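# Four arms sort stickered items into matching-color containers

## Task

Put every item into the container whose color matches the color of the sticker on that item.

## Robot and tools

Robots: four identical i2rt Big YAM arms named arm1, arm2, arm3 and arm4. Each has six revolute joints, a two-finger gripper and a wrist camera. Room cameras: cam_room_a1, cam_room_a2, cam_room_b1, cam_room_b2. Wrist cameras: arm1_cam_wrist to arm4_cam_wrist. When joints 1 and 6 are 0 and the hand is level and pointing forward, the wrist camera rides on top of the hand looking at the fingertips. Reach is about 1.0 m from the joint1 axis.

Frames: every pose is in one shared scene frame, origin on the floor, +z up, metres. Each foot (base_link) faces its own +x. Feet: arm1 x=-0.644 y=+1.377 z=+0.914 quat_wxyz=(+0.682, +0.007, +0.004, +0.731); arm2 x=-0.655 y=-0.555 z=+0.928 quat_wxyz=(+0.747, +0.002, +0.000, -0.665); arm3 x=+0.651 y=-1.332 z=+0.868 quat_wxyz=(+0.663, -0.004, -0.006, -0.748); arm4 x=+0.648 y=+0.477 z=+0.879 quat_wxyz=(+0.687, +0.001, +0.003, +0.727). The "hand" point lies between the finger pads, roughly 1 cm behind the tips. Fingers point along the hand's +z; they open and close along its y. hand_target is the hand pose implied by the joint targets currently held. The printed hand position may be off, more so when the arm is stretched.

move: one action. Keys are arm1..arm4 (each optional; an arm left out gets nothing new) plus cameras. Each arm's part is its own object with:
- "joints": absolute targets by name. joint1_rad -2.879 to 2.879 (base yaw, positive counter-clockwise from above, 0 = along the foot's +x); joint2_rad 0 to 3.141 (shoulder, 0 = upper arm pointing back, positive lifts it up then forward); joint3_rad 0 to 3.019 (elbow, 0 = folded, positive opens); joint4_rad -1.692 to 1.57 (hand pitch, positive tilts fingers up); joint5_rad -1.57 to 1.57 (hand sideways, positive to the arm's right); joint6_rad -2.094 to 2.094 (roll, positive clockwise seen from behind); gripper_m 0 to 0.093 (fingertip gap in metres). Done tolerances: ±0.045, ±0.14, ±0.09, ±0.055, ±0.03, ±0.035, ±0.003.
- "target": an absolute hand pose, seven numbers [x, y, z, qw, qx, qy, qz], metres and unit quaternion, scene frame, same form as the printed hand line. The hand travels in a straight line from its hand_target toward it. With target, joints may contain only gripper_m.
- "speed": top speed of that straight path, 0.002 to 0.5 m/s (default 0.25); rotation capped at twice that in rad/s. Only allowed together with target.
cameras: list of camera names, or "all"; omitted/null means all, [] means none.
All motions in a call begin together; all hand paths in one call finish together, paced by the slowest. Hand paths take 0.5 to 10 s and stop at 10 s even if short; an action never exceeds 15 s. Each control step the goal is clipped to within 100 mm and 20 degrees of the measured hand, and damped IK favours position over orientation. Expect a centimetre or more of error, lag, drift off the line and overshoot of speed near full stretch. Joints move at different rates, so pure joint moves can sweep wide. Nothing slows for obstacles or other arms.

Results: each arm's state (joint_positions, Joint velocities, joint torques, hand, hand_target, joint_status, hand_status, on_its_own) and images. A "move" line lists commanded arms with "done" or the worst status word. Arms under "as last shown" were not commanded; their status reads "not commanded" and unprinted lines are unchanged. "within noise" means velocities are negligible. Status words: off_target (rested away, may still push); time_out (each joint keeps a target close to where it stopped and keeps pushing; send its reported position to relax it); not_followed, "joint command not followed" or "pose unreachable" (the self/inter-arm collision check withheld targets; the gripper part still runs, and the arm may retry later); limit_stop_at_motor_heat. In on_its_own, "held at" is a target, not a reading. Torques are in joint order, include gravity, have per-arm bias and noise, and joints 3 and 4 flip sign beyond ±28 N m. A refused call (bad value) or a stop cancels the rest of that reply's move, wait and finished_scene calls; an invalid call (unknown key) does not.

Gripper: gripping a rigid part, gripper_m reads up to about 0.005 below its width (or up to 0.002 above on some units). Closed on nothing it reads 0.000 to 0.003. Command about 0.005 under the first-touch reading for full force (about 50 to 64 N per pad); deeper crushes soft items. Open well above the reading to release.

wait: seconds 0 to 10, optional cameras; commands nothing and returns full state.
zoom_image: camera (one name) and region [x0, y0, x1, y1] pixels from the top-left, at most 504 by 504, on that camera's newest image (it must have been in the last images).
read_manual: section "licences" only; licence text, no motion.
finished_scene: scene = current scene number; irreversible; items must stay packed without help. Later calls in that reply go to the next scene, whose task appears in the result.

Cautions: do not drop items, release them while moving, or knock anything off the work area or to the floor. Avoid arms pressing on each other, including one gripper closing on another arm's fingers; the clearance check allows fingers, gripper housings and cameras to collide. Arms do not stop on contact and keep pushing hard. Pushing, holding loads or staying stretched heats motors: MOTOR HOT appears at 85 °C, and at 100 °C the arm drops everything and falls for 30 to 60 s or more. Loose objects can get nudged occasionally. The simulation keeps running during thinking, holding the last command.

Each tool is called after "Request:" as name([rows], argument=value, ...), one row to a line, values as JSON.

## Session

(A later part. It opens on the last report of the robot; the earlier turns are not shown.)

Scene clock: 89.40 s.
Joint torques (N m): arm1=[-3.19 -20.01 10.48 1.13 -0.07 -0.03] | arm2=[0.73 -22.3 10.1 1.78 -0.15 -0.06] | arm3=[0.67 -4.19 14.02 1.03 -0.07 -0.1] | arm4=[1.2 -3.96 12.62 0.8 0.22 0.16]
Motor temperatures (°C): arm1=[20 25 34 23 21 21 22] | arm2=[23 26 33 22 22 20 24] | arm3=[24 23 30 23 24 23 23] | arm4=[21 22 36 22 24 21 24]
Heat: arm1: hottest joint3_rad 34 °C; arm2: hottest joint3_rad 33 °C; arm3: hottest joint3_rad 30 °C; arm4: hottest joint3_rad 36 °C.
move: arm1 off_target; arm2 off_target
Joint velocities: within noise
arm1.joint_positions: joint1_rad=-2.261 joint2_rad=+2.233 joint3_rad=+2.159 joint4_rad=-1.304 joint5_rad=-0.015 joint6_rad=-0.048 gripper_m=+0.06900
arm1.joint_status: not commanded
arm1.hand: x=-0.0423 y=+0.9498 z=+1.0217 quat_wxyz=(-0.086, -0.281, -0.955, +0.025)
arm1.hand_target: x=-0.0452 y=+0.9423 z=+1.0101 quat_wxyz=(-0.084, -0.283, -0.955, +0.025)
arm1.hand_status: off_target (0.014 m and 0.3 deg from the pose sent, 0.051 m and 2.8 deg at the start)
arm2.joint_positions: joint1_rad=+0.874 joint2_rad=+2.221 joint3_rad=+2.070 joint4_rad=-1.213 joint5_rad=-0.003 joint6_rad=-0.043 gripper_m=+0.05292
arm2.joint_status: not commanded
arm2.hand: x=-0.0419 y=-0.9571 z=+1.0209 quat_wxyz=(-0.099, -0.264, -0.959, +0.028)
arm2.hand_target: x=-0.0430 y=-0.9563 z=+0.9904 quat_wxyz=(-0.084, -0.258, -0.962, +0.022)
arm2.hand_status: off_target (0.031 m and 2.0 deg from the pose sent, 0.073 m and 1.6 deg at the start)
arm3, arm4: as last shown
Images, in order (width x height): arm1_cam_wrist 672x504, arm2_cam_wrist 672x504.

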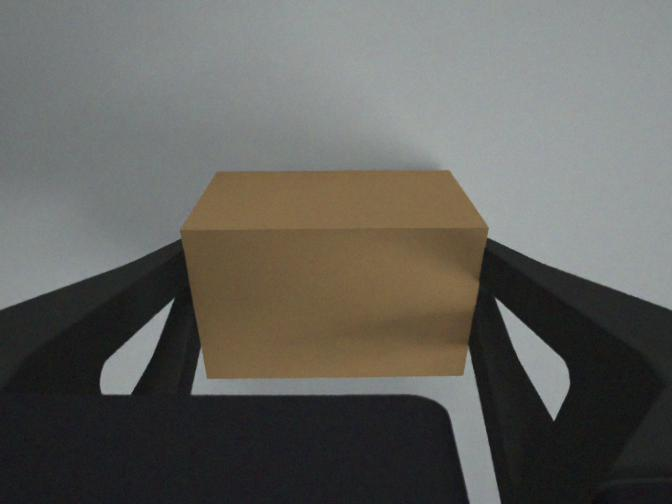

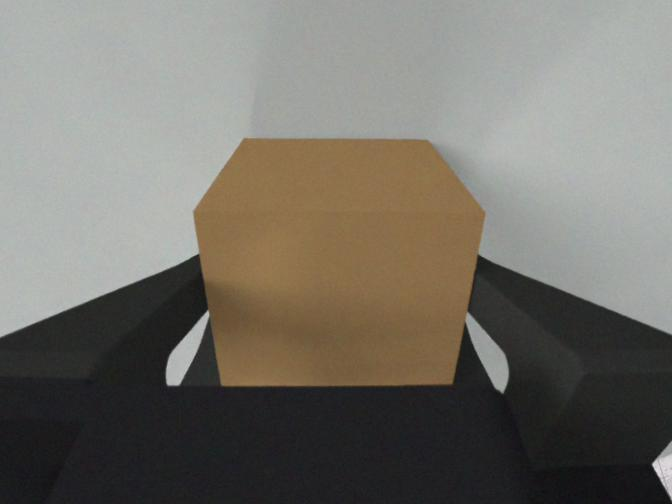

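Request:
move(arm1={"target": [-0.055, 0.95, 1.12, 0.0836, 0.2829, 0.9552, -0.0248], "speed": 0.25, "joints": {"gripper_m": 0.092}}, arm2={"target": [-0.055, -0.95, 1.11, 0.0842, 0.2578, 0.9622, -0.0226], "speed": 0.25, "joints": {"gripper_m": 0.092}}, cameras=["arm1_cam_wrist", "arm2_cam_wrist"])

Request:
move(arm1={"target": [-0.40, 1.20, 1.15, 0.0836, 0.2829, 0.9552, -0.0248], "speed": 0.4}, arm2={"target": [-0.41, -0.715, 1.15, 0.0842, 0.2578, 0.9622, -0.0226], "speed": 0.4}, arm3={"target": [-0.008, -1.008, 1.115, 0.1065, -0.8837, 0.245, 0.3842], "speed": 0.4}, arm4={"target": [-0.008, 0.942, 1.10, 0.1132, -0.8793, 0.2605, 0.3823], "speed": 0.4}, cameras=["arm3_cam_wrist", "arm4_cam_wrist"])

Scene clock: 95.97 s.
Joint torques (N m): arm1=[-3.14 -20.95 15.84 0.34 -0.04 -0.03] | arm2=[0.67 -24.29 14.87 0.47 -0.15 -0.08] | arm3=[0.62 -4.07 14.04 1.06 -0.08 -0.1] | arm4=[1.14 -3.9 12.59 0.62 0.19 0.14]
Motor temperatures (°C): arm1=[20 26 34 23 21 21 22] | arm2=[23 26 33 22 22 20 24] | arm3=[24 23 31 23 24 23 23] | arm4=[21 22 36 22 24 21 24]
Heat: arm1: hottest joint3_rad 34 °C; arm2: hottest joint3_rad 33 °C; arm3: hottest joint3_rad 31 °C; arm4: hottest joint3_rad 36 °C.
move: arm1 off_target; arm2 off_target
Joint velocities: within noise
arm1.joint_positions: joint1_rad=-2.261 joint2_rad=+2.208 joint3_rad=+2.307 joint4_rad=-1.532 joint5_rad=-0.015 joint6_rad=-0.048 gripper_m=+0.09196
arm1.joint_status: all done
arm1.hand: x=-0.0580 y=+0.9617 z=+1.0925 quat_wxyz=(-0.060, -0.282, -0.957, +0.016)
arm1.hand_target: x=-0.0560 y=+0.9509 z=+1.1200 quat_wxyz=(-0.084, -0.283, -0.955, +0.025)
arm1.hand_status: off_target (0.030 m and 2.9 deg from the pose sent, 0.099 m and 0.3 deg at the start)
arm2.joint_positions: joint1_rad=+0.874 joint2_rad=+2.168 joint3_rad=+2.185 joint4_rad=-1.437 joint5_rad=-0.003 joint6_rad=-0.043 gripper_m=+0.09194
arm2.joint_status: all done
arm2.hand: x=-0.0616 y=-0.9446 z=+1.0969 quat_wxyz=(-0.073, -0.264, -0.961, +0.020)
arm2.hand_target: x=-0.0555 y=-0.9497 z=+1.1100 quat_wxyz=(-0.085, -0.258, -0.962, +0.023)
arm2.hand_status: off_target (0.016 m and 1.6 deg from the pose sent, 0.090 m and 2.0 deg at the start)
arm3, arm4: as last shown
Images, in order (width x height): arm1_cam_wrist 672x504, arm2_cam_wrist 672x504.

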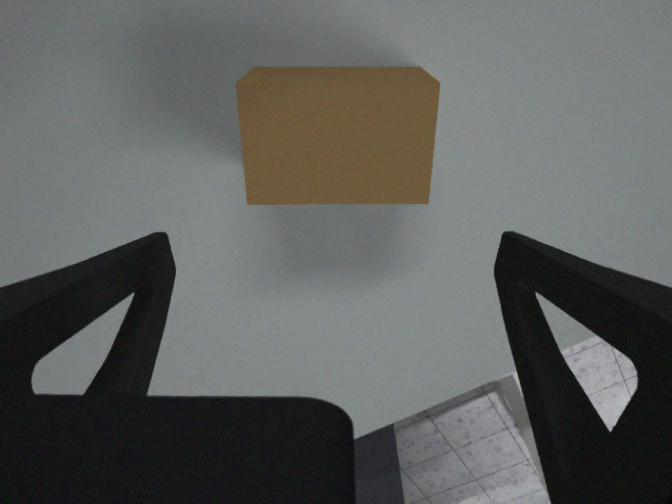

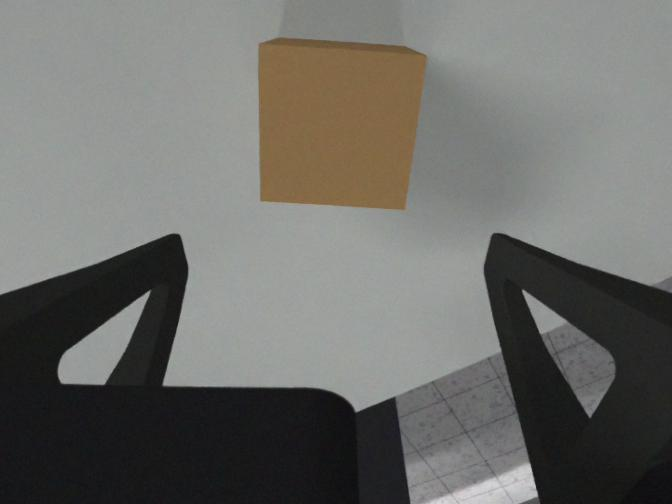

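Scene clock: 97.97 s.
Joint torques (N m): arm1=[-2.55 -1.67 10.92 0.4 -0.07 -0.05] | arm2=[0.97 -4.84 10 0.68 -0.12 -0.03] | arm3=[2.32 -20.66 14.43 1.07 0.16 0.03] | arm4=[0.09 -23.71 13.48 0.65 -0.05 -0.08]
Motor temperatures (°C): arm1=[20 26 34 23 21 21 22] | arm2=[23 26 33 22 22 20 24] | arm3=[24 23 32 23 24 23 23] | arm4=[21 22 36 22 24 21 24]
Heat: arm1: hottest joint3_rad 34 °C; arm2: hottest joint3_rad 33 °C; arm3: hottest joint3_rad 32 °C; arm4: hottest joint3_rad 36 °C.
move: arm1 done; arm2 off_target; arm3 off_target; arm4 off_target
Joint velocities: within noise
arm1.joint_positions: joint1_rad=-2.272 joint2_rad=+0.978 joint3_rad=+0.979 joint4_rad=-1.368 joint5_rad=-0.017 joint6_rad=-0.057 gripper_m=+0.09196
arm1.joint_status: not commanded
arm1.hand: x=-0.3978 y=+1.2024 z=+1.1521 quat_wxyz=(-0.091, -0.281, -0.955, +0.027)
arm1.hand_target: x=-0.3999 y=+1.2001 z=+1.1501 quat_wxyz=(-0.084, -0.283, -0.955, +0.025)
arm1.hand_status: done (0.004 m and 0.9 deg from the pose sent, 0.421 m and 2.9 deg at the start)
arm2.joint_positions: joint1_rad=+0.874 joint2_rad=+0.968 joint3_rad=+0.946 joint4_rad=-1.335 joint5_rad=-0.003 joint6_rad=-0.043 gripper_m=+0.09194
arm2.joint_status: not commanded
arm2.hand: x=-0.4069 y=-0.7187 z=+1.1603 quat_wxyz=(-0.103, -0.264, -0.959, +0.029)
arm2.hand_target: x=-0.4101 y=-0.7150 z=+1.1503 quat_wxyz=(-0.084, -0.258, -0.962, +0.023)
arm2.hand_status: off_target (0.011 m and 2.4 deg from the pose sent, 0.421 m and 1.6 deg at the start)
arm3.joint_positions: joint1_rad=-1.895 joint2_rad=+1.798 joint3_rad=+1.573 joint4_rad=-0.568 joint5_rad=+0.085 joint6_rad=+0.059 gripper_m=+0.09306
arm3.joint_status: not commanded
arm3.hand: x=+0.0093 y=-1.0061 z=+1.0862 quat_wxyz=(+0.105, -0.892, +0.248, +0.362)
arm3.hand_target: x=-0.0065 y=-1.0088 z=+1.1151 quat_wxyz=(+0.106, -0.884, +0.245, +0.385)
arm3.hand_status: off_target (0.034 m and 2.8 deg from the pose sent, 0.380 m and 5.7 deg at the start)
arm4.joint_positions: joint1_rad=+0.902 joint2_rad=+2.003 joint3_rad=+1.810 joint4_rad=-0.592 joint5_rad=-0.025 joint6_rad=-0.021 gripper_m=+0.09311
arm4.joint_status: not commanded
arm4.hand: x=-0.0005 y=+0.9297 z=+1.0795 quat_wxyz=(-0.106, +0.884, -0.266, -0.369)
arm4.hand_target: x=-0.0069 y=+0.9412 z=+1.1003 quat_wxyz=(-0.114, +0.879, -0.260, -0.383)
arm4.hand_status: off_target (0.025 m and 1.9 deg from the pose sent, 0.452 m and 3.9 deg at the start)
Images, in order (width x height): arm3_cam_wrist 672x504, arm4_cam_wrist 672x504.

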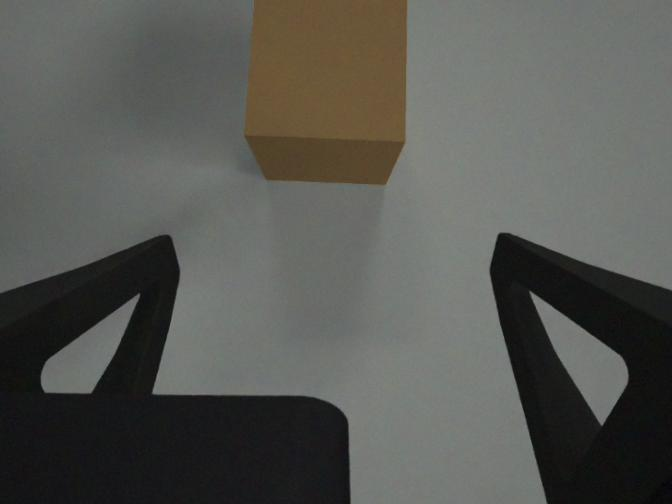

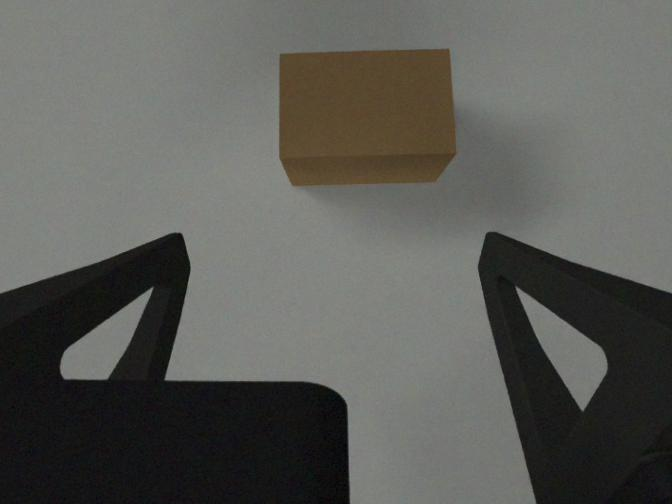

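Request:
move(arm3={"target": [-0.076, -0.969, 1.042, 0.1132, -0.8793, 0.2605, 0.3823], "speed": 0.2}, arm4={"target": [-0.048, 0.982, 1.035, 0.1059, -0.8842, 0.2436, 0.3844], "speed": 0.2}, cameras=["arm3_cam_wrist", "arm4_cam_wrist"])

Scene clock: 111.33 s.
Joint torques (N m): arm1=[-3.31 -2.32 11 0.38 -0.09 -0.06] | arm2=[1.03 -4.72 10.02 0.68 -0.12 -0.03] | arm3=[2.26 -22.65 14.05 1.83 0.15 0.01] | arm4=[0.67 -25.29 12.82 1.35 -0.08 -0.05]
Motor temperatures (°C): arm1=[20 25 34 23 21 21 22] | arm2=[23 26 32 22 22 20 23] | arm3=[24 24 33 23 24 23 23] | arm4=[21 23 37 22 24 21 24]
Heat: arm1: hottest joint3_rad 34 °C; arm2: hottest joint3_rad 32 °C; arm3: hottest joint3_rad 33 °C; arm4: hottest joint3_rad 37 °C.
move: arm3 off_target; arm4 off_target
Joint velocities: within noise
arm1, arm2: as last shown
arm1.joint_positions: joint1_rad=-2.272 joint2_rad=+0.978 joint3_rad=+0.979 joint4_rad=-1.368 joint5_rad=-0.017 joint6_rad=-0.058 gripper_m=+0.09196
arm3.joint_positions: joint1_rad=-1.895 joint2_rad=+2.032 joint3_rad=+1.769 joint4_rad=-0.526 joint5_rad=+0.108 joint6_rad=+0.081 gripper_m=+0.09302
arm3.joint_status: not commanded
arm3.hand: x=-0.0566 y=-0.9711 z=+1.0279 quat_wxyz=(+0.112, -0.887, +0.262, +0.363)
arm3.hand_target: x=-0.0746 y=-0.9698 z=+1.0424 quat_wxyz=(+0.113, -0.879, +0.260, +0.383)
arm3.hand_status: off_target (0.024 m and 2.4 deg from the pose sent, 0.103 m and 3.2 deg at the start)
arm4.joint_positions: joint1_rad=+0.879 joint2_rad=+2.193 joint3_rad=+1.981 joint4_rad=-0.580 joint5_rad=-0.067 joint6_rad=-0.063 gripper_m=+0.09308
arm4.joint_status: not commanded
arm4.hand: x=-0.0372 y=+0.9694 z=+1.0241 quat_wxyz=(-0.098, +0.890, -0.249, -0.369)
arm4.hand_target: x=-0.0468 y=+0.9813 z=+1.0353 quat_wxyz=(-0.106, +0.884, -0.244, -0.385)
arm4.hand_status: off_target (0.020 m and 2.2 deg from the pose sent, 0.083 m and 3.1 deg at the start)
Images, in order (width x height): arm3_cam_wrist 672x504, arm4_cam_wrist 672x504.

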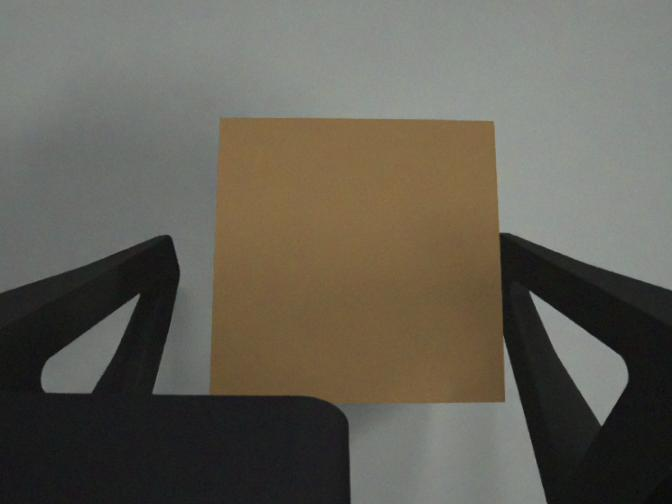

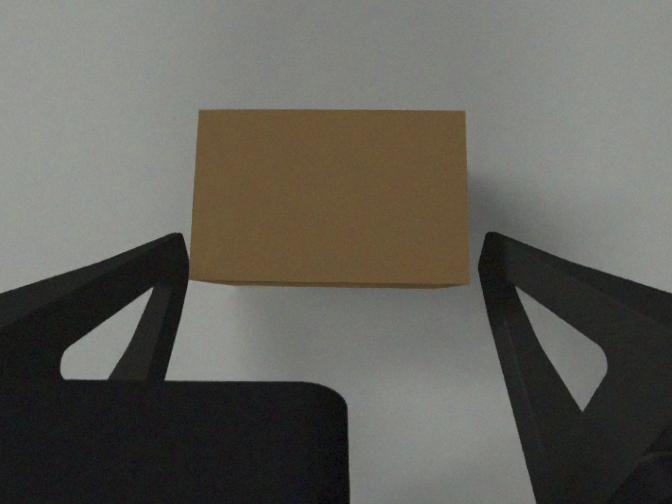

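Request:
move(arm3={"joints": {"gripper_m": 0.036}}, arm4={"target": [-0.0605, 0.9885, 1.016, 0.1059, -0.8842, 0.2436, 0.3844], "speed": 0.12}, cameras=["arm3_cam_wrist", "arm4_cam_wrist"])

Request:
move(arm3={"target": [-0.04, -0.985, 1.125, 0.1132, -0.8793, 0.2605, 0.3823], "speed": 0.3}, arm4={"joints": {"gripper_m": 0.054}}, cameras=["arm3_cam_wrist", "arm4_cam_wrist"])

Scene clock: 117.07 s.
Joint torques (N m): arm1=[-2.73 -1.55 11 0.38 -0.04 -0.03] | arm2=[1.03 -4.78 10 0.68 -0.12 -0.03] | arm3=[2.14 -22.65 14.05 1.83 0.13 0.01] | arm4=[0.21 -24.7 13.18 1.59 -0.01 -0.05]
Motor temperatures (°C): arm1=[20 25 34 23 21 21 22] | arm2=[23 26 32 22 22 20 23] | arm3=[24 24 33 23 24 23 23] | arm4=[21 23 39 22 24 21 24]
Heat: arm1: hottest joint3_rad 34 °C; arm2: hottest joint3_rad 32 °C; arm3: hottest joint3_rad 33 °C; arm4: hottest joint3_rad 39 °C.
move: arm3 off_target; arm4 off_target
Joint velocities: within noise
arm1, arm2: as last shown
arm3.joint_positions: joint1_rad=-1.895 joint2_rad=+2.032 joint3_rad=+1.769 joint4_rad=-0.526 joint5_rad=+0.108 joint6_rad=+0.081 gripper_m=+0.05320
arm3.joint_status: gripper_m off_target (ended at +0.05322, target +0.03600)
arm3.hand: x=-0.0565 y=-0.9710 z=+1.0279 quat_wxyz=(+0.112, -0.887, +0.263, +0.363)
arm3.hand_target: x=-0.0746 y=-0.9698 z=+1.0424 quat_wxyz=(+0.113, -0.879, +0.260, +0.383)
arm3.hand_status: not commanded
arm4.joint_positions: joint1_rad=+0.879 joint2_rad=+2.236 joint3_rad=+2.029 joint4_rad=-0.580 joint5_rad=-0.067 joint6_rad=-0.064 gripper_m=+0.09308
arm4.joint_status: not commanded
arm4.hand: x=-0.0472 y=+0.9769 z=+1.0148 quat_wxyz=(-0.100, +0.889, -0.249, -0.371)
arm4.hand_target: x=-0.0592 y=+0.9877 z=+1.0160 quat_wxyz=(-0.106, +0.884, -0.244, -0.385)
arm4.hand_status: off_target (0.018 m and 1.9 deg from the pose sent, 0.031 m and 2.2 deg at the start)
Images, in order (width x height): arm3_cam_wrist 672x504, arm4_cam_wrist 672x504.

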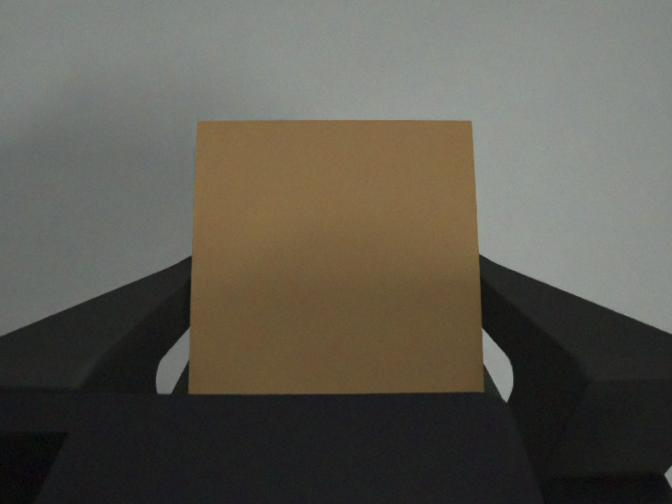

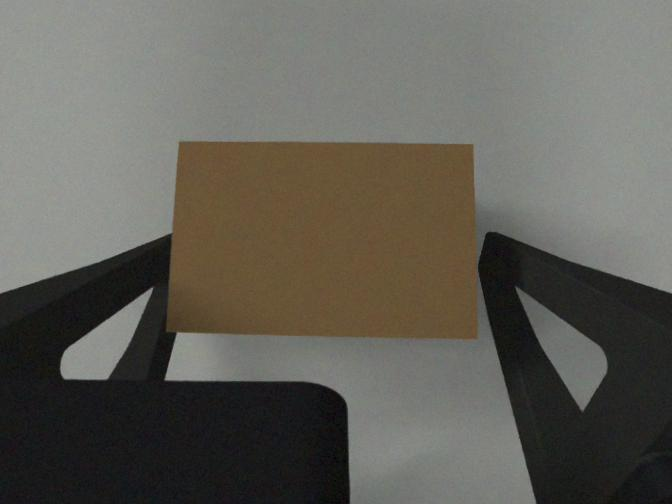

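Scene clock: 118.23 s.
Joint torques (N m): arm1=[-2.84 -1.79 11.15 0.38 -0.03 -0.08] | arm2=[1.03 -4.84 10.06 0.68 -0.13 -0.03] | arm3=[2.2 -22.36 13.18 1.24 0.16 -0.01] | arm4=[0.79 -24.7 12.93 1.63 -0.03 -0.03]
Motor temperatures (°C): arm1=[20 25 34 23 21 21 22] | arm2=[23 26 32 22 22 20 23] | arm3=[24 25 33 23 24 23 23] | arm4=[21 23 39 22 24 21 24]
Heat: arm1: hottest joint3_rad 34 °C; arm2: hottest joint3_rad 32 °C; arm3: hottest joint3_rad 33 °C; arm4: hottest joint3_rad 39 °C.
move: arm3 off_target; arm4 off_target
Joint velocities: within noise
arm1, arm2: as last shown
arm3.joint_positions: joint1_rad=-1.895 joint2_rad=+1.898 joint3_rad=+1.769 joint4_rad=-0.647 joint5_rad=+0.108 joint6_rad=+0.082 gripper_m=+0.05319
arm3.joint_status: not commanded
arm3.hand: x=-0.0285 y=-0.9833 z=+1.1083 quat_wxyz=(+0.113, -0.885, +0.262, +0.369)
arm3.hand_target: x=-0.0393 y=-0.9854 z=+1.1251 quat_wxyz=(+0.113, -0.879, +0.260, +0.383)
arm3.hand_status: off_target (0.020 m and 1.7 deg from the pose sent, 0.100 m and 2.4 deg at the start)
arm4.joint_positions: joint1_rad=+0.879 joint2_rad=+2.236 joint3_rad=+2.029 joint4_rad=-0.580 joint5_rad=-0.067 joint6_rad=-0.064 gripper_m=+0.06961
arm4.joint_status: gripper_m off_target (ended at +0.06964, target +0.05400)
arm4.hand: x=-0.0474 y=+0.9770 z=+1.0149 quat_wxyz=(-0.100, +0.889, -0.249, -0.371)
arm4.hand_target: x=-0.0592 y=+0.9877 z=+1.0162 quat_wxyz=(-0.106, +0.884, -0.244, -0.385)
arm4.hand_status: not commanded
Images, in order (width x height): arm3_cam_wrist 672x504, arm4_cam_wrist 672x504.

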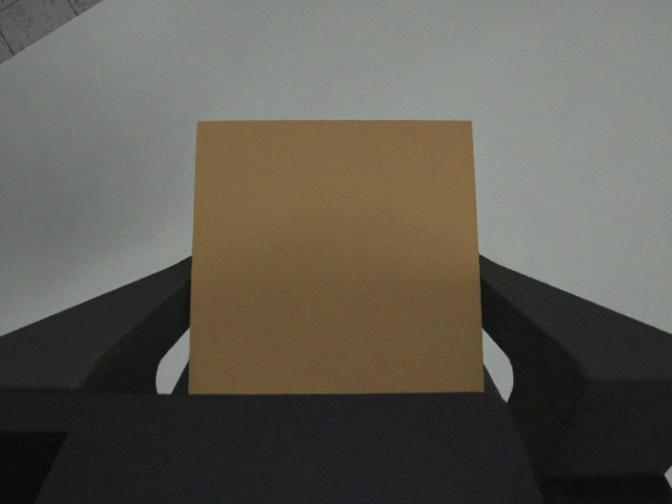

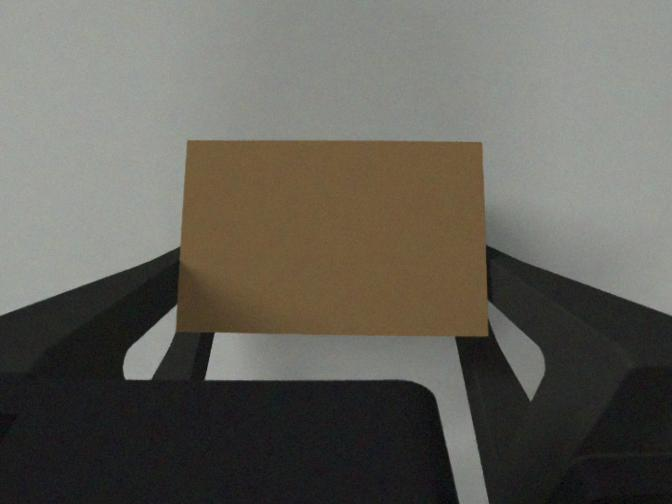

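Request:
move(arm3={"target": [0.33, -1.16, 1.17, 0.1132, -0.8793, 0.2605, 0.3823], "speed": 0.4}, arm4={"target": [-0.03, 0.967, 1.12, 0.1059, -0.8842, 0.2436, 0.3844], "speed": 0.3}, cameras=["arm4_cam_wrist"])

Request:
move(arm3={"joints": {"joint1_rad": 1.026, "joint2_rad": 0.956, "joint3_rad": 1.0, "joint4_rad": -1.25, "joint5_rad": 0, "joint6_rad": -0.59}}, arm4={"target": [0.33, 0.69, 1.18, 0.1059, -0.8842, 0.2436, 0.3844], "speed": 0.45}, cameras=["arm3_cam_wrist"])

Request:
move(arm3={"target": [1.148, -1.712, 0.90, 0.0871, 0.0348, 0.9956, -0.003], "speed": 0.4}, arm4={"joints": {"joint1_rad": -1.167, "joint2_rad": 0.956, "joint3_rad": 1.0, "joint4_rad": -1.25, "joint5_rad": 0, "joint6_rad": 0.53}}, cameras=["arm3_cam_wrist", "arm4_cam_wrist"])

Scene clock: 150.17 s.
Joint torques (N m): arm1=[-3.14 -2.2 11.02 0.49 -0.04 -0.05] | arm2=[1.03 -4.72 10.02 0.66 -0.12 -0.03] | arm3=[2.37 -3.25 9.81 1.31 0.16 0.02] | arm4=[0.67 -27.75 12.64 0.7 -0.08 -0.02]
Motor temperatures (°C): arm1=[20 24 34 23 21 21 21] | arm2=[23 25 32 22 22 20 23] | arm3=[24 25 33 23 24 23 24] | arm4=[21 24 39 22 24 21 26]
Heat: arm1: hottest joint3_rad 34 °C; arm2: hottest joint3_rad 32 °C; arm3: hottest joint3_rad 33 °C; arm4: hottest joint3_rad 39 °C.
move: arm3 done; arm4 off_target
Joint velocities: within noise
arm1, arm2: as last shown
arm3.joint_positions: joint1_rad=-1.888 joint2_rad=+0.777 joint3_rad=+0.853 joint4_rad=-0.813 joint5_rad=+0.117 joint6_rad=+0.088 gripper_m=+0.05319
arm3.joint_status: not commanded
arm3.hand: x=+0.3320 y=-1.1554 z=+1.1738 quat_wxyz=(+0.117, -0.876, +0.263, +0.386)
arm3.hand_target: x=+0.3301 y=-1.1600 z=+1.1701 quat_wxyz=(+0.113, -0.879, +0.260, +0.382)
arm3.hand_status: done (0.006 m and 0.8 deg from the pose sent, 0.404 m and 1.7 deg at the start)
arm4.joint_positions: joint1_rad=+0.879 joint2_rad=+2.124 joint3_rad=+2.029 joint4_rad=-0.710 joint5_rad=-0.067 joint6_rad=-0.064 gripper_m=+0.06961
arm4.joint_status: not commanded
arm4.hand: x=-0.0251 y=+0.9611 z=+1.0846 quat_wxyz=(-0.097, +0.892, -0.250, -0.363)
arm4.hand_target: x=-0.0288 y=+0.9662 z=+1.1200 quat_wxyz=(-0.106, +0.884, -0.244, -0.385)
arm4.hand_status: off_target (0.036 m and 2.9 deg from the pose sent, 0.107 m and 1.9 deg at the start)
Images, in order (width x height): arm4_cam_wrist 672x504.

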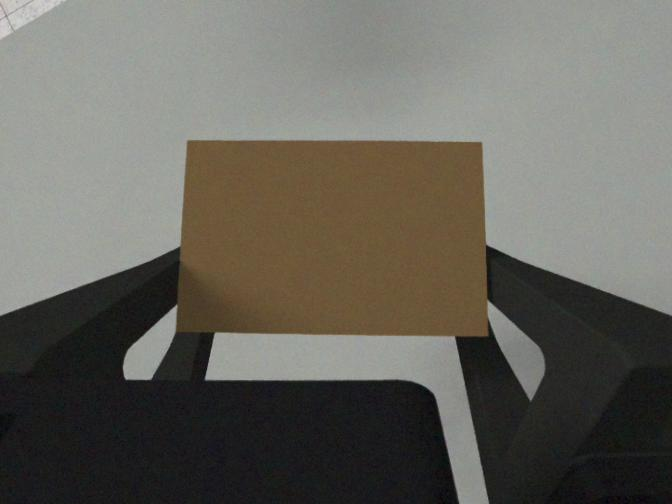

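Scene clock: 152.47 s.
Joint torques (N m): arm1=[-2.49 -1.73 11.11 0.43 -0.08 -0.04] | arm2=[0.97 -4.89 10.03 0.69 -0.12 -0.03] | arm3=[1.55 -6.53 13.79 0.31 0.09 -0.09] | arm4=[1.08 -3.9 9.85 0.85 0.17 0.15]
Motor temperatures (°C): arm1=[20 24 34 23 21 21 21] | arm2=[23 25 32 22 22 20 23] | arm3=[24 25 33 23 24 23 24] | arm4=[21 24 39 22 24 21 26]
Heat: arm1: hottest joint3_rad 34 °C; arm2: hottest joint3_rad 32 °C; arm3: hottest joint3_rad 33 °C; arm4: hottest joint3_rad 39 °C.
move: arm3 done; arm4 done
Joint velocities: within noise
arm1, arm2: as last shown
arm3.joint_positions: joint1_rad=+1.018 joint2_rad=+0.968 joint3_rad=+0.947 joint4_rad=-1.243 joint5_rad=-0.003 joint6_rad=-0.584 gripper_m=+0.05318
arm3.joint_status: all done
arm3.hand: x=+0.9003 y=-1.5274 z=+1.1091 quat_wxyz=(-0.125, -0.043, -0.987, +0.095)
arm3.hand_target: x=+0.9085 y=-1.5310 z=+1.1367 quat_wxyz=(-0.148, -0.036, -0.982, +0.113)
arm3.hand_status: not commanded
arm4.joint_positions: joint1_rad=+0.903 joint2_rad=+0.837 joint3_rad=+0.865 joint4_rad=-0.767 joint5_rad=-0.048 joint6_rad=-0.063 gripper_m=+0.06961
arm4.joint_status: not commanded
arm4.hand: x=+0.3320 y=+0.6913 z=+1.1824 quat_wxyz=(-0.111, +0.882, -0.239, -0.390)
arm4.hand_target: x=+0.3300 y=+0.6900 z=+1.1799 quat_wxyz=(-0.106, +0.884, -0.243, -0.384)
arm4.hand_status: done (0.003 m and 1.0 deg from the pose sent, 0.457 m and 2.9 deg at the start)
Images, in order (width x height): arm3_cam_wrist 672x504.

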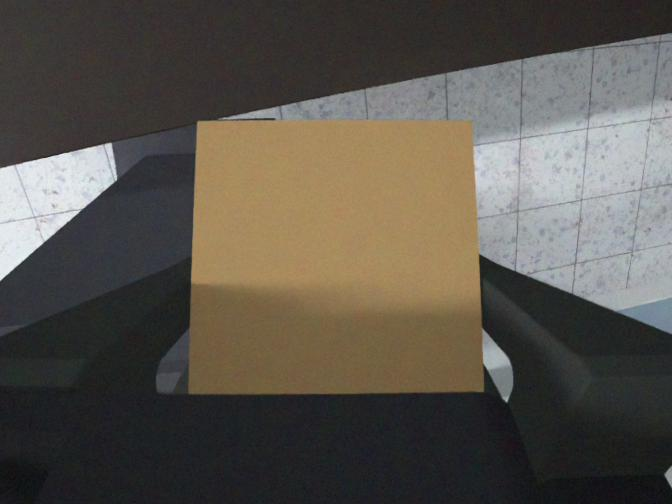

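Scene clock: 154.47 s.
Joint torques (N m): arm1=[-2.84 -2.02 11.26 0.44 -0.05 -0.06] | arm2=[0.91 -4.84 10.02 0.68 -0.13 -0.03] | arm3=[0.38 -23 11.79 -0.21 -0.2 -0.12] | arm4=[0.56 -6.24 12.75 0.16 0.07 0.14]
Motor temperatures (°C): arm1=[20 24 34 23 21 21 21] | arm2=[23 25 32 22 22 20 23] | arm3=[24 25 33 23 24 23 24] | arm4=[21 25 39 22 24 21 26]
Heat: arm1: hottest joint3_rad 34 °C; arm2: hottest joint3_rad 32 °C; arm3: hottest joint3_rad 33 °C; arm4: hottest joint3_rad 39 °C.
move: arm3 off_target; arm4 done
Joint velocities: within noise
arm1, arm2: as last shown
arm3.joint_positions: joint1_rad=+1.018 joint2_rad=+2.043 joint3_rad=+1.518 joint4_rad=-0.967 joint5_rad=-0.107 joint6_rad=-0.597 gripper_m=+0.05318
arm3.joint_status: not commanded
arm3.hand: x=+1.1347 y=-1.6945 z=+0.8743 quat_wxyz=(-0.064, -0.035, -0.997, -0.013)
arm3.hand_target: x=+1.1470 y=-1.7113 z=+0.9005 quat_wxyz=(-0.087, -0.035, -0.996, +0.003)
arm3.hand_status: off_target (0.034 m and 3.2 deg from the pose sent, 0.373 m and 11.5 deg at the start)
arm4.joint_positions: joint1_rad=-1.167 joint2_rad=+0.963 joint3_rad=+0.945 joint4_rad=-1.239 joint5_rad=+0.002 joint6_rad=+0.518 gripper_m=+0.06964
arm4.joint_status: all done
arm4.hand: x=+0.9352 y=+0.6193 z=+1.1168 quat_wxyz=(-0.136, -0.029, -0.988, -0.071)
arm4.hand_target: x=+0.9434 y=+0.6236 z=+1.1436 quat_wxyz=(-0.158, -0.034, -0.983, -0.085)
arm4.hand_status: not commanded
Images, in order (width x height): arm3_cam_wrist 672x504, arm4_cam_wrist 672x504.

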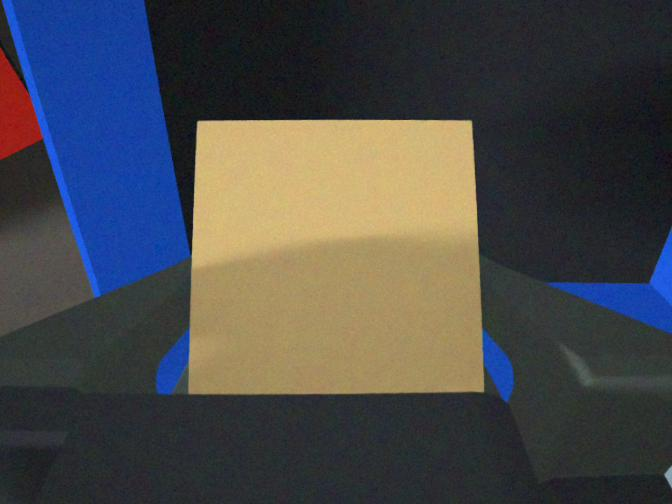

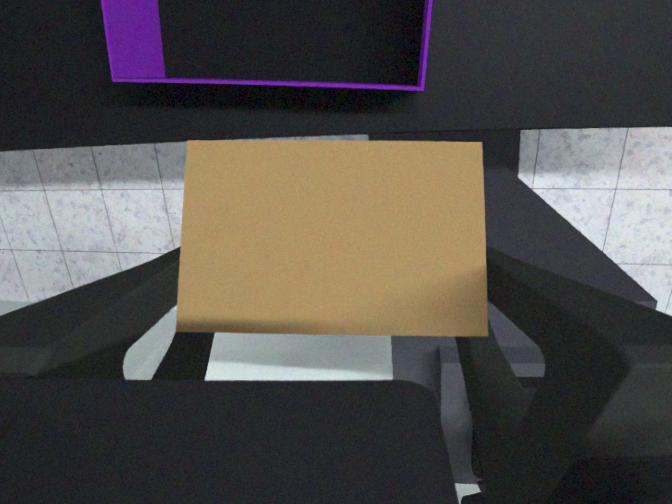

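Request:
move(arm4={"target": [1.112, 0.695, 0.90, 0.0871, 0.0348, 0.9956, -0.003], "speed": 0.22}, arm3={"target": [1.148, -1.728, 0.86, 0.0871, 0.0348, 0.9956, -0.003], "speed": 0.12}, cameras=["arm3_cam_wrist", "arm4_cam_wrist"])

Scene clock: 169.40 s.
Joint torques (N m): arm1=[-2.84 -1.73 11.08 0.53 -0.03 -0.03] | arm2=[0.97 -4.84 10 0.68 -0.13 -0.03] | arm3=[0.03 -20.84 11.79 0.61 -0.21 -0.12] | arm4=[0.97 -16.62 9.66 0.58 0.32 0.14]
Motor temperatures (°C): arm1=[20 24 34 23 21 21 21] | arm2=[23 25 32 22 22 20 23] | arm3=[24 25 32 23 24 23 24] | arm4=[21 24 41 22 24 21 26]
Heat: arm1: hottest joint3_rad 34 °C; arm2: hottest joint3_rad 32 °C; arm3: hottest joint3_rad 32 °C; arm4: hottest joint3_rad 41 °C.
move: arm3 off_target; arm4 off_target
Joint velocities: within noise
arm1, arm2: as last shown
arm3.joint_positions: joint1_rad=+1.004 joint2_rad=+2.087 joint3_rad=+1.523 joint4_rad=-0.921 joint5_rad=-0.109 joint6_rad=-0.617 gripper_m=+0.05318
arm3.joint_status: not commanded
arm3.hand: x=+1.1351 y=-1.7062 z=+0.8514 quat_wxyz=(-0.068, -0.033, -0.997, -0.011)
arm3.hand_target: x=+1.1470 y=-1.7273 z=+0.8607 quat_wxyz=(-0.087, -0.035, -0.996, +0.003)
arm3.hand_status: off_target (0.027 m and 2.7 deg from the pose sent, 0.039 m and 3.2 deg at the start)
arm4.joint_positions: joint1_rad=-1.166 joint2_rad=+1.764 joint3_rad=+1.104 joint4_rad=-0.804 joint5_rad=+0.084 joint6_rad=+0.520 gripper_m=+0.06964
arm4.joint_status: not commanded
arm4.hand: x=+1.0926 y=+0.6817 z=+0.8877 quat_wxyz=(-0.065, -0.032, -0.997, +0.013)
arm4.hand_target: x=+1.1111 y=+0.6947 z=+0.9007 quat_wxyz=(-0.087, -0.035, -0.996, +0.003)
arm4.hand_status: off_target (0.027 m and 2.9 deg from the pose sent, 0.290 m and 10.2 deg at the start)
Images, in order (width x height): arm3_cam_wrist 672x504, arm4_cam_wrist 672x504.

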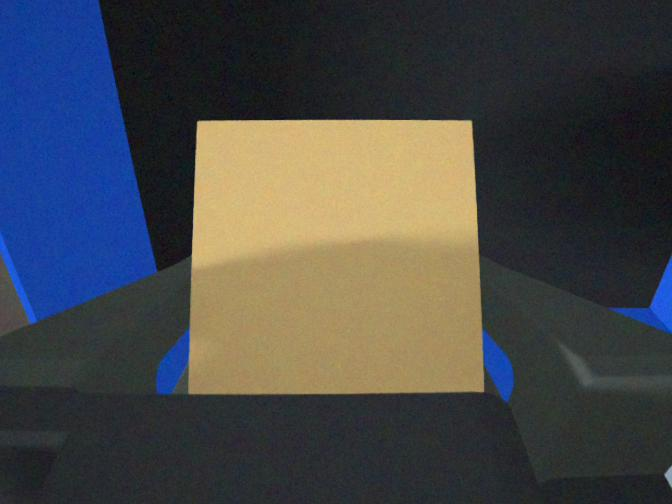

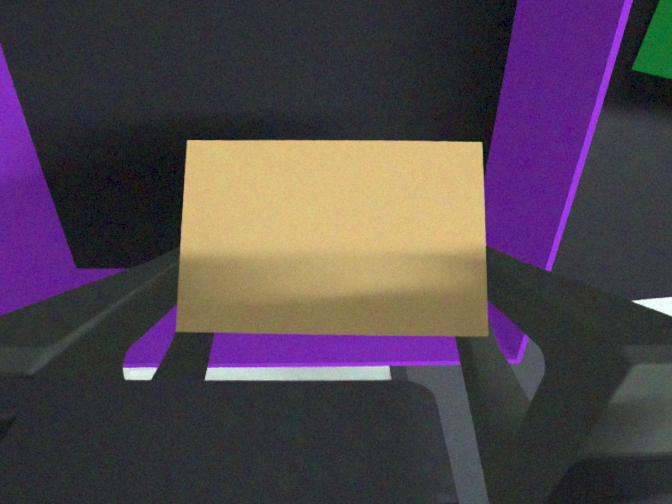

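Request:
move(arm4={"target": [1.122, 0.708, 0.737, 0.0871, 0.0348, 0.9956, -0.003], "speed": 0.14}, arm3={"target": [1.15, -1.738, 0.748, 0.0871, 0.0348, 0.9956, -0.003], "speed": 0.14}, cameras=["arm3_cam_wrist", "arm4_cam_wrist"])

Scene clock: 190.43 s.
Joint torques (N m): arm1=[-2.73 -2.02 11.08 0.43 -0.08 -0.06] | arm2=[0.97 -4.78 10.02 0.66 -0.12 -0.03] | arm3=[0.03 -19.14 9.85 1.02 -0.17 -0.13] | arm4=[1.49 -16.09 6.9 0.85 0.3 0.16]
Motor temperatures (°C): arm1=[20 24 34 23 21 21 21] | arm2=[23 25 32 22 22 20 23] | arm3=[24 26 32 23 24 23 24] | arm4=[21 24 39 22 24 21 26]
Heat: arm1: hottest joint3_rad 34 °C; arm2: hottest joint3_rad 32 °C; arm3: hottest joint3_rad 32 °C; arm4: hottest joint3_rad 39 °C.
move: arm3 off_target; arm4 off_target
Joint velocities: within noise
arm1.joint_positions: joint1_rad=-2.272 joint2_rad=+0.978 joint3_rad=+0.979 joint4_rad=-1.368 joint5_rad=-0.017 joint6_rad=-0.058 gripper_m=+0.09196
arm1.joint_status: not commanded
arm1.hand: x=-0.3978 y=+1.2024 z=+1.1521 quat_wxyz=(-0.091, -0.281, -0.955, +0.027)
arm1.hand_target: x=-0.3999 y=+1.2001 z=+1.1501 quat_wxyz=(-0.084, -0.283, -0.955, +0.025)
arm1.hand_status: not commanded
arm2.joint_positions: joint1_rad=+0.874 joint2_rad=+0.968 joint3_rad=+0.946 joint4_rad=-1.335 joint5_rad=-0.003 joint6_rad=-0.043 gripper_m=+0.09194
arm2.joint_status: not commanded
arm2.hand: x=-0.4069 y=-0.7187 z=+1.1603 quat_wxyz=(-0.103, -0.264, -0.959, +0.029)
arm2.hand_target: x=-0.4101 y=-0.7150 z=+1.1503 quat_wxyz=(-0.084, -0.258, -0.962, +0.023)
arm2.hand_status: not commanded
arm3.joint_positions: joint1_rad=+0.996 joint2_rad=+2.246 joint3_rad=+1.532 joint4_rad=-0.735 joint5_rad=-0.112 joint6_rad=-0.625 gripper_m=+0.05318
arm3.joint_status: not commanded
arm3.hand: x=+1.1467 y=-1.7225 z=+0.7642 quat_wxyz=(-0.083, -0.031, -0.996, +0.000)
arm3.hand_target: x=+1.1490 y=-1.7372 z=+0.7485 quat_wxyz=(-0.087, -0.035, -0.996, +0.003)
arm3.hand_status: off_target (0.023 m and 0.7 deg from the pose sent, 0.109 m and 2.7 deg at the start)
arm4.joint_positions: joint1_rad=-1.152 joint2_rad=+2.072 joint3_rad=+1.108 joint4_rad=-0.457 joint5_rad=+0.087 joint6_rad=+0.533 gripper_m=+0.06963
arm4.joint_status: not commanded
arm4.hand: x=+1.1146 y=+0.7002 z=+0.7500 quat_wxyz=(-0.084, -0.032, -0.996, +0.004)
arm4.hand_target: x=+1.1212 y=+0.7077 z=+0.7374 quat_wxyz=(-0.087, -0.035, -0.996, +0.003)
arm4.hand_status: off_target (0.017 m and 0.5 deg from the pose sent, 0.156 m and 2.9 deg at the start)
Images, in order (width x height): arm3_cam_wrist 672x504, arm4_cam_wrist 672x504.

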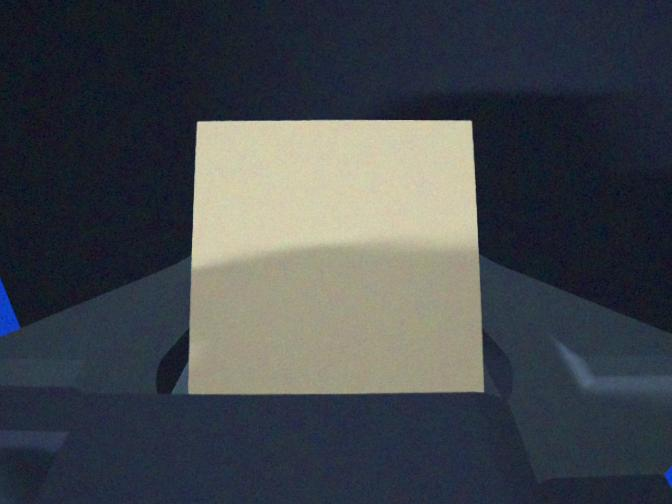

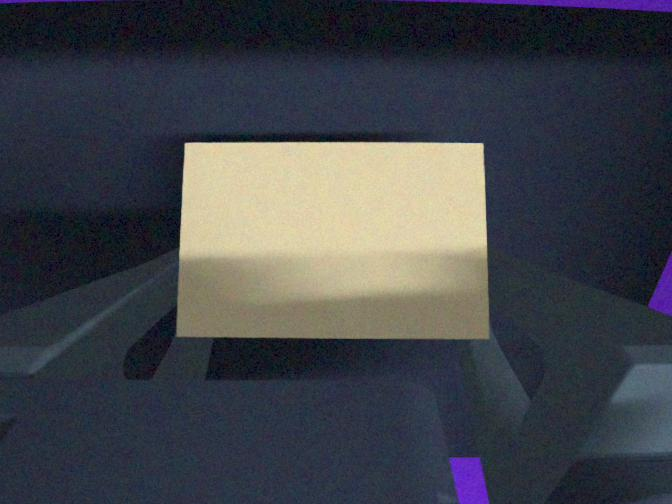

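Request:
move(arm4={"target": [1.12, 0.706, 0.729, 0.0871, 0.0348, 0.9956, -0.003], "speed": 0.05}, arm3={"target": [1.15, -1.736, 0.74, 0.0871, 0.0348, 0.9956, -0.003], "speed": 0.05}, cameras=[])

Scene clock: 196.00 s.
Joint torques (N m): arm1=[-2.67 -1.96 11.04 0.36 -0.09 -0.06] | arm2=[0.97 -4.78 10.04 0.69 -0.13 -0.03] | arm3=[0.15 -18.26 9.37 1.13 -0.15 -0.11] | arm4=[1.44 -15.15 6.35 1.02 0.29 0.17]
Motor temperatures (°C): arm1=[20 24 34 23 21 21 21] | arm2=[23 25 32 22 22 20 23] | arm3=[24 26 32 23 24 23 25] | arm4=[21 24 38 22 24 21 26]
Heat: arm1: hottest joint3_rad 34 °C; arm2: hottest joint3_rad 32 °C; arm3: hottest joint3_rad 32 °C; arm4: hottest joint3_rad 38 °C.
move: arm3 off_target; arm4 off_target
Joint velocities: within noise
arm1, arm2: as last shown
arm3.joint_positions: joint1_rad=+0.996 joint2_rad=+2.248 joint3_rad=+1.532 joint4_rad=-0.721 joint5_rad=-0.112 joint6_rad=-0.625 gripper_m=+0.05318
arm3.joint_status: not commanded
arm3.hand: x=+1.1492 y=-1.7245 z=+0.7635 quat_wxyz=(-0.088, -0.031, -0.996, +0.004)
arm3.hand_target: x=+1.1488 y=-1.7349 z=+0.7406 quat_wxyz=(-0.087, -0.035, -0.996, +0.003)
arm3.hand_status: off_target (0.026 m and 0.5 deg from the pose sent, 0.028 m and 0.7 deg at the start)
arm4.joint_positions: joint1_rad=-1.152 joint2_rad=+2.074 joint3_rad=+1.108 joint4_rad=-0.438 joint5_rad=+0.087 joint6_rad=+0.533 gripper_m=+0.06963
arm4.joint_status: not commanded
arm4.hand: x=+1.1182 y=+0.7020 z=+0.7494 quat_wxyz=(-0.091, -0.032, -0.995, +0.000)
arm4.hand_target: x=+1.1190 y=+0.7055 z=+0.7296 quat_wxyz=(-0.087, -0.035, -0.996, +0.003)
arm4.hand_status: off_target (0.021 m and 0.7 deg from the pose sent, 0.022 m and 0.5 deg at the start)

Contact on both. Release.

Request:
move(arm4={"joints": {"gripper_m": 0.088}}, arm3={"joints": {"gripper_m": 0.08}}, cameras=[])

Request:
move(arm4={"target": [1.10, 0.705, 0.93, 0.0871, 0.0348, 0.9956, -0.003], "speed": 0.25}, arm3={"target": [1.13, -1.735, 0.93, 0.0871, 0.0348, 0.9956, -0.003], "speed": 0.25}, cameras=["arm3_cam_wrist", "arm4_cam_wrist"])

Scene clock: 201.37 s.
Joint torques (N m): arm1=[-2.78 -1.55 11.04 0.34 -0.06 -0.06] | arm2=[1.03 -4.72 9.99 0.69 -0.12 -0.03] | arm3=[0.09 -21.19 8.87 0.55 -0.18 -0.07] | arm4=[1.67 -17.44 6.27 0.66 0.27 0.14]
Motor temperatures (°C): arm1=[20 24 34 23 21 21 21] | arm2=[23 25 32 22 22 20 23] | arm3=[24 26 32 23 24 23 25] | arm4=[21 25 37 22 24 21 26]
Heat: arm1: hottest joint3_rad 34 °C; arm2: hottest joint3_rad 32 °C; arm3: hottest joint3_rad 32 °C; arm4: hottest joint3_rad 37 °C.
move: arm3 done; arm4 done
Joint velocities: within noise
arm1, arm2: as last shown
arm3.joint_positions: joint1_rad=+0.996 joint2_rad=+2.278 joint3_rad=+1.536 joint4_rad=-0.707 joint5_rad=-0.112 joint6_rad=-0.627 gripper_m=+0.07996
arm3.joint_status: all done
arm3.hand: x=+1.1473 y=-1.7236 z=+0.7469 quat_wxyz=(-0.083, -0.030, -0.996, +0.000)
arm3.hand_target: x=+1.1489 y=-1.7350 z=+0.7408 quat_wxyz=(-0.087, -0.035, -0.996, +0.003)
arm3.hand_status: not commanded
arm4.joint_positions: joint1_rad=-1.152 joint2_rad=+2.105 joint3_rad=+1.108 joint4_rad=-0.432 joint5_rad=+0.088 joint6_rad=+0.533 gripper_m=+0.08791
arm4.joint_status: all done
arm4.hand: x=+1.1123 y=+0.6989 z=+0.7347 quat_wxyz=(-0.081, -0.032, -0.996, +0.006)
arm4.hand_target: x=+1.1190 y=+0.7055 z=+0.7296 quat_wxyz=(-0.087, -0.035, -0.996, +0.003)
arm4.hand_status: not commanded

Scene clock: 202.90 s.
Joint torques (N m): arm1=[-2.73 -2.26 11.22 0.39 -0.04 -0.04] | arm2=[0.97 -4.84 10 0.68 -0.12 -0.03] | arm3=[0.09 -21.77 11.7 -0.17 -0.21 -0.13] | arm4=[0.91 -16.62 9.7 -0.23 0.32 0.18]
Motor temperatures (°C): arm1=[20 24 34 23 21 21 21] | arm2=[23 25 32 22 22 20 23] | arm3=[24 26 32 23 24 23 24] | arm4=[21 25 37 22 24 21 26]
Heat: arm1: hottest joint3_rad 34 °C; arm2: hottest joint3_rad 32 °C; arm3: hottest joint3_rad 32 °C; arm4: hottest joint3_rad 37 °C.
move: arm3 off_target; arm4 off_target
Joint velocities: within noise
arm1, arm2: as last shown
arm3.joint_positions: joint1_rad=+0.974 joint2_rad=+2.005 joint3_rad=+1.565 joint4_rad=-1.039 joint5_rad=-0.114 joint6_rad=-0.646 gripper_m=+0.07996
arm3.joint_status: not commanded
arm3.hand: x=+1.1234 y=-1.7184 z=+0.9124 quat_wxyz=(-0.072, -0.033, -0.997, -0.008)
arm3.hand_target: x=+1.1294 y=-1.7344 z=+0.9302 quat_wxyz=(-0.087, -0.035, -0.996, +0.003)
arm3.hand_status: off_target (0.025 m and 2.2 deg from the pose sent, 0.184 m and 0.7 deg at the start)
arm4.joint_positions: joint1_rad=-1.135 joint2_rad=+1.714 joint3_rad=+1.124 joint4_rad=-0.855 joint5_rad=+0.089 joint6_rad=+0.548 gripper_m=+0.08791
arm4.joint_status: not commanded
arm4.hand: x=+1.0883 y=+0.6956 z=+0.9161 quat_wxyz=(-0.074, -0.031, -0.997, +0.009)
arm4.hand_target: x=+1.0996 y=+0.7049 z=+0.9302 quat_wxyz=(-0.087, -0.035, -0.996, +0.003)
arm4.hand_status: off_target (0.020 m and 1.7 deg from the pose sent, 0.196 m and 0.8 deg at the start)
Images, in order (width x height): arm3_cam_wrist 672x504, arm4_cam_wrist 672x504.

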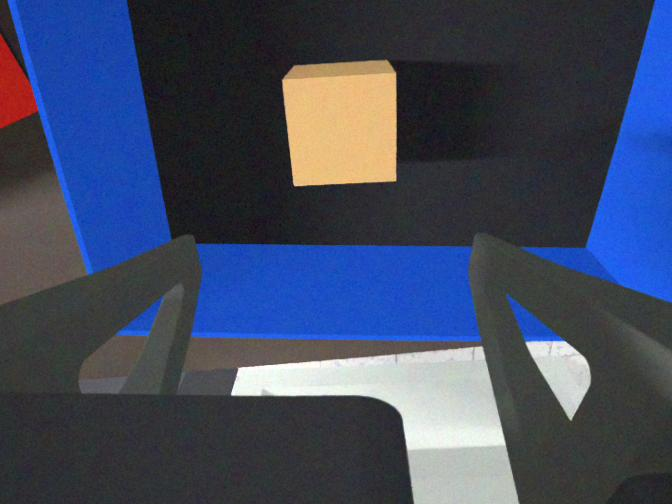

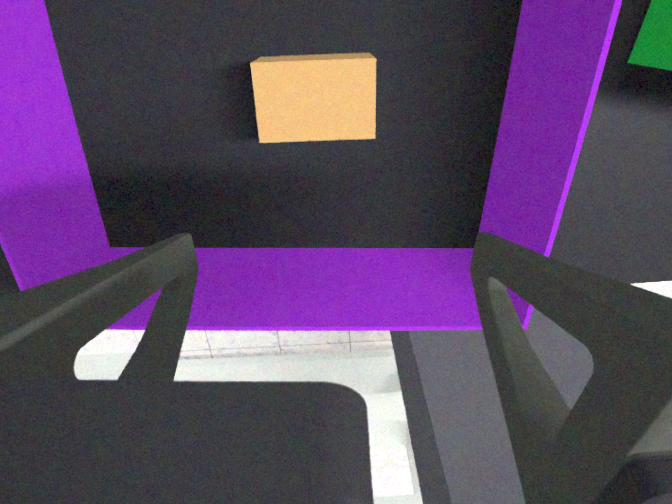

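Both items are flat on the floor of their containers.

Request:
finished_scene(scene=3)

The scene is finished: the task was done.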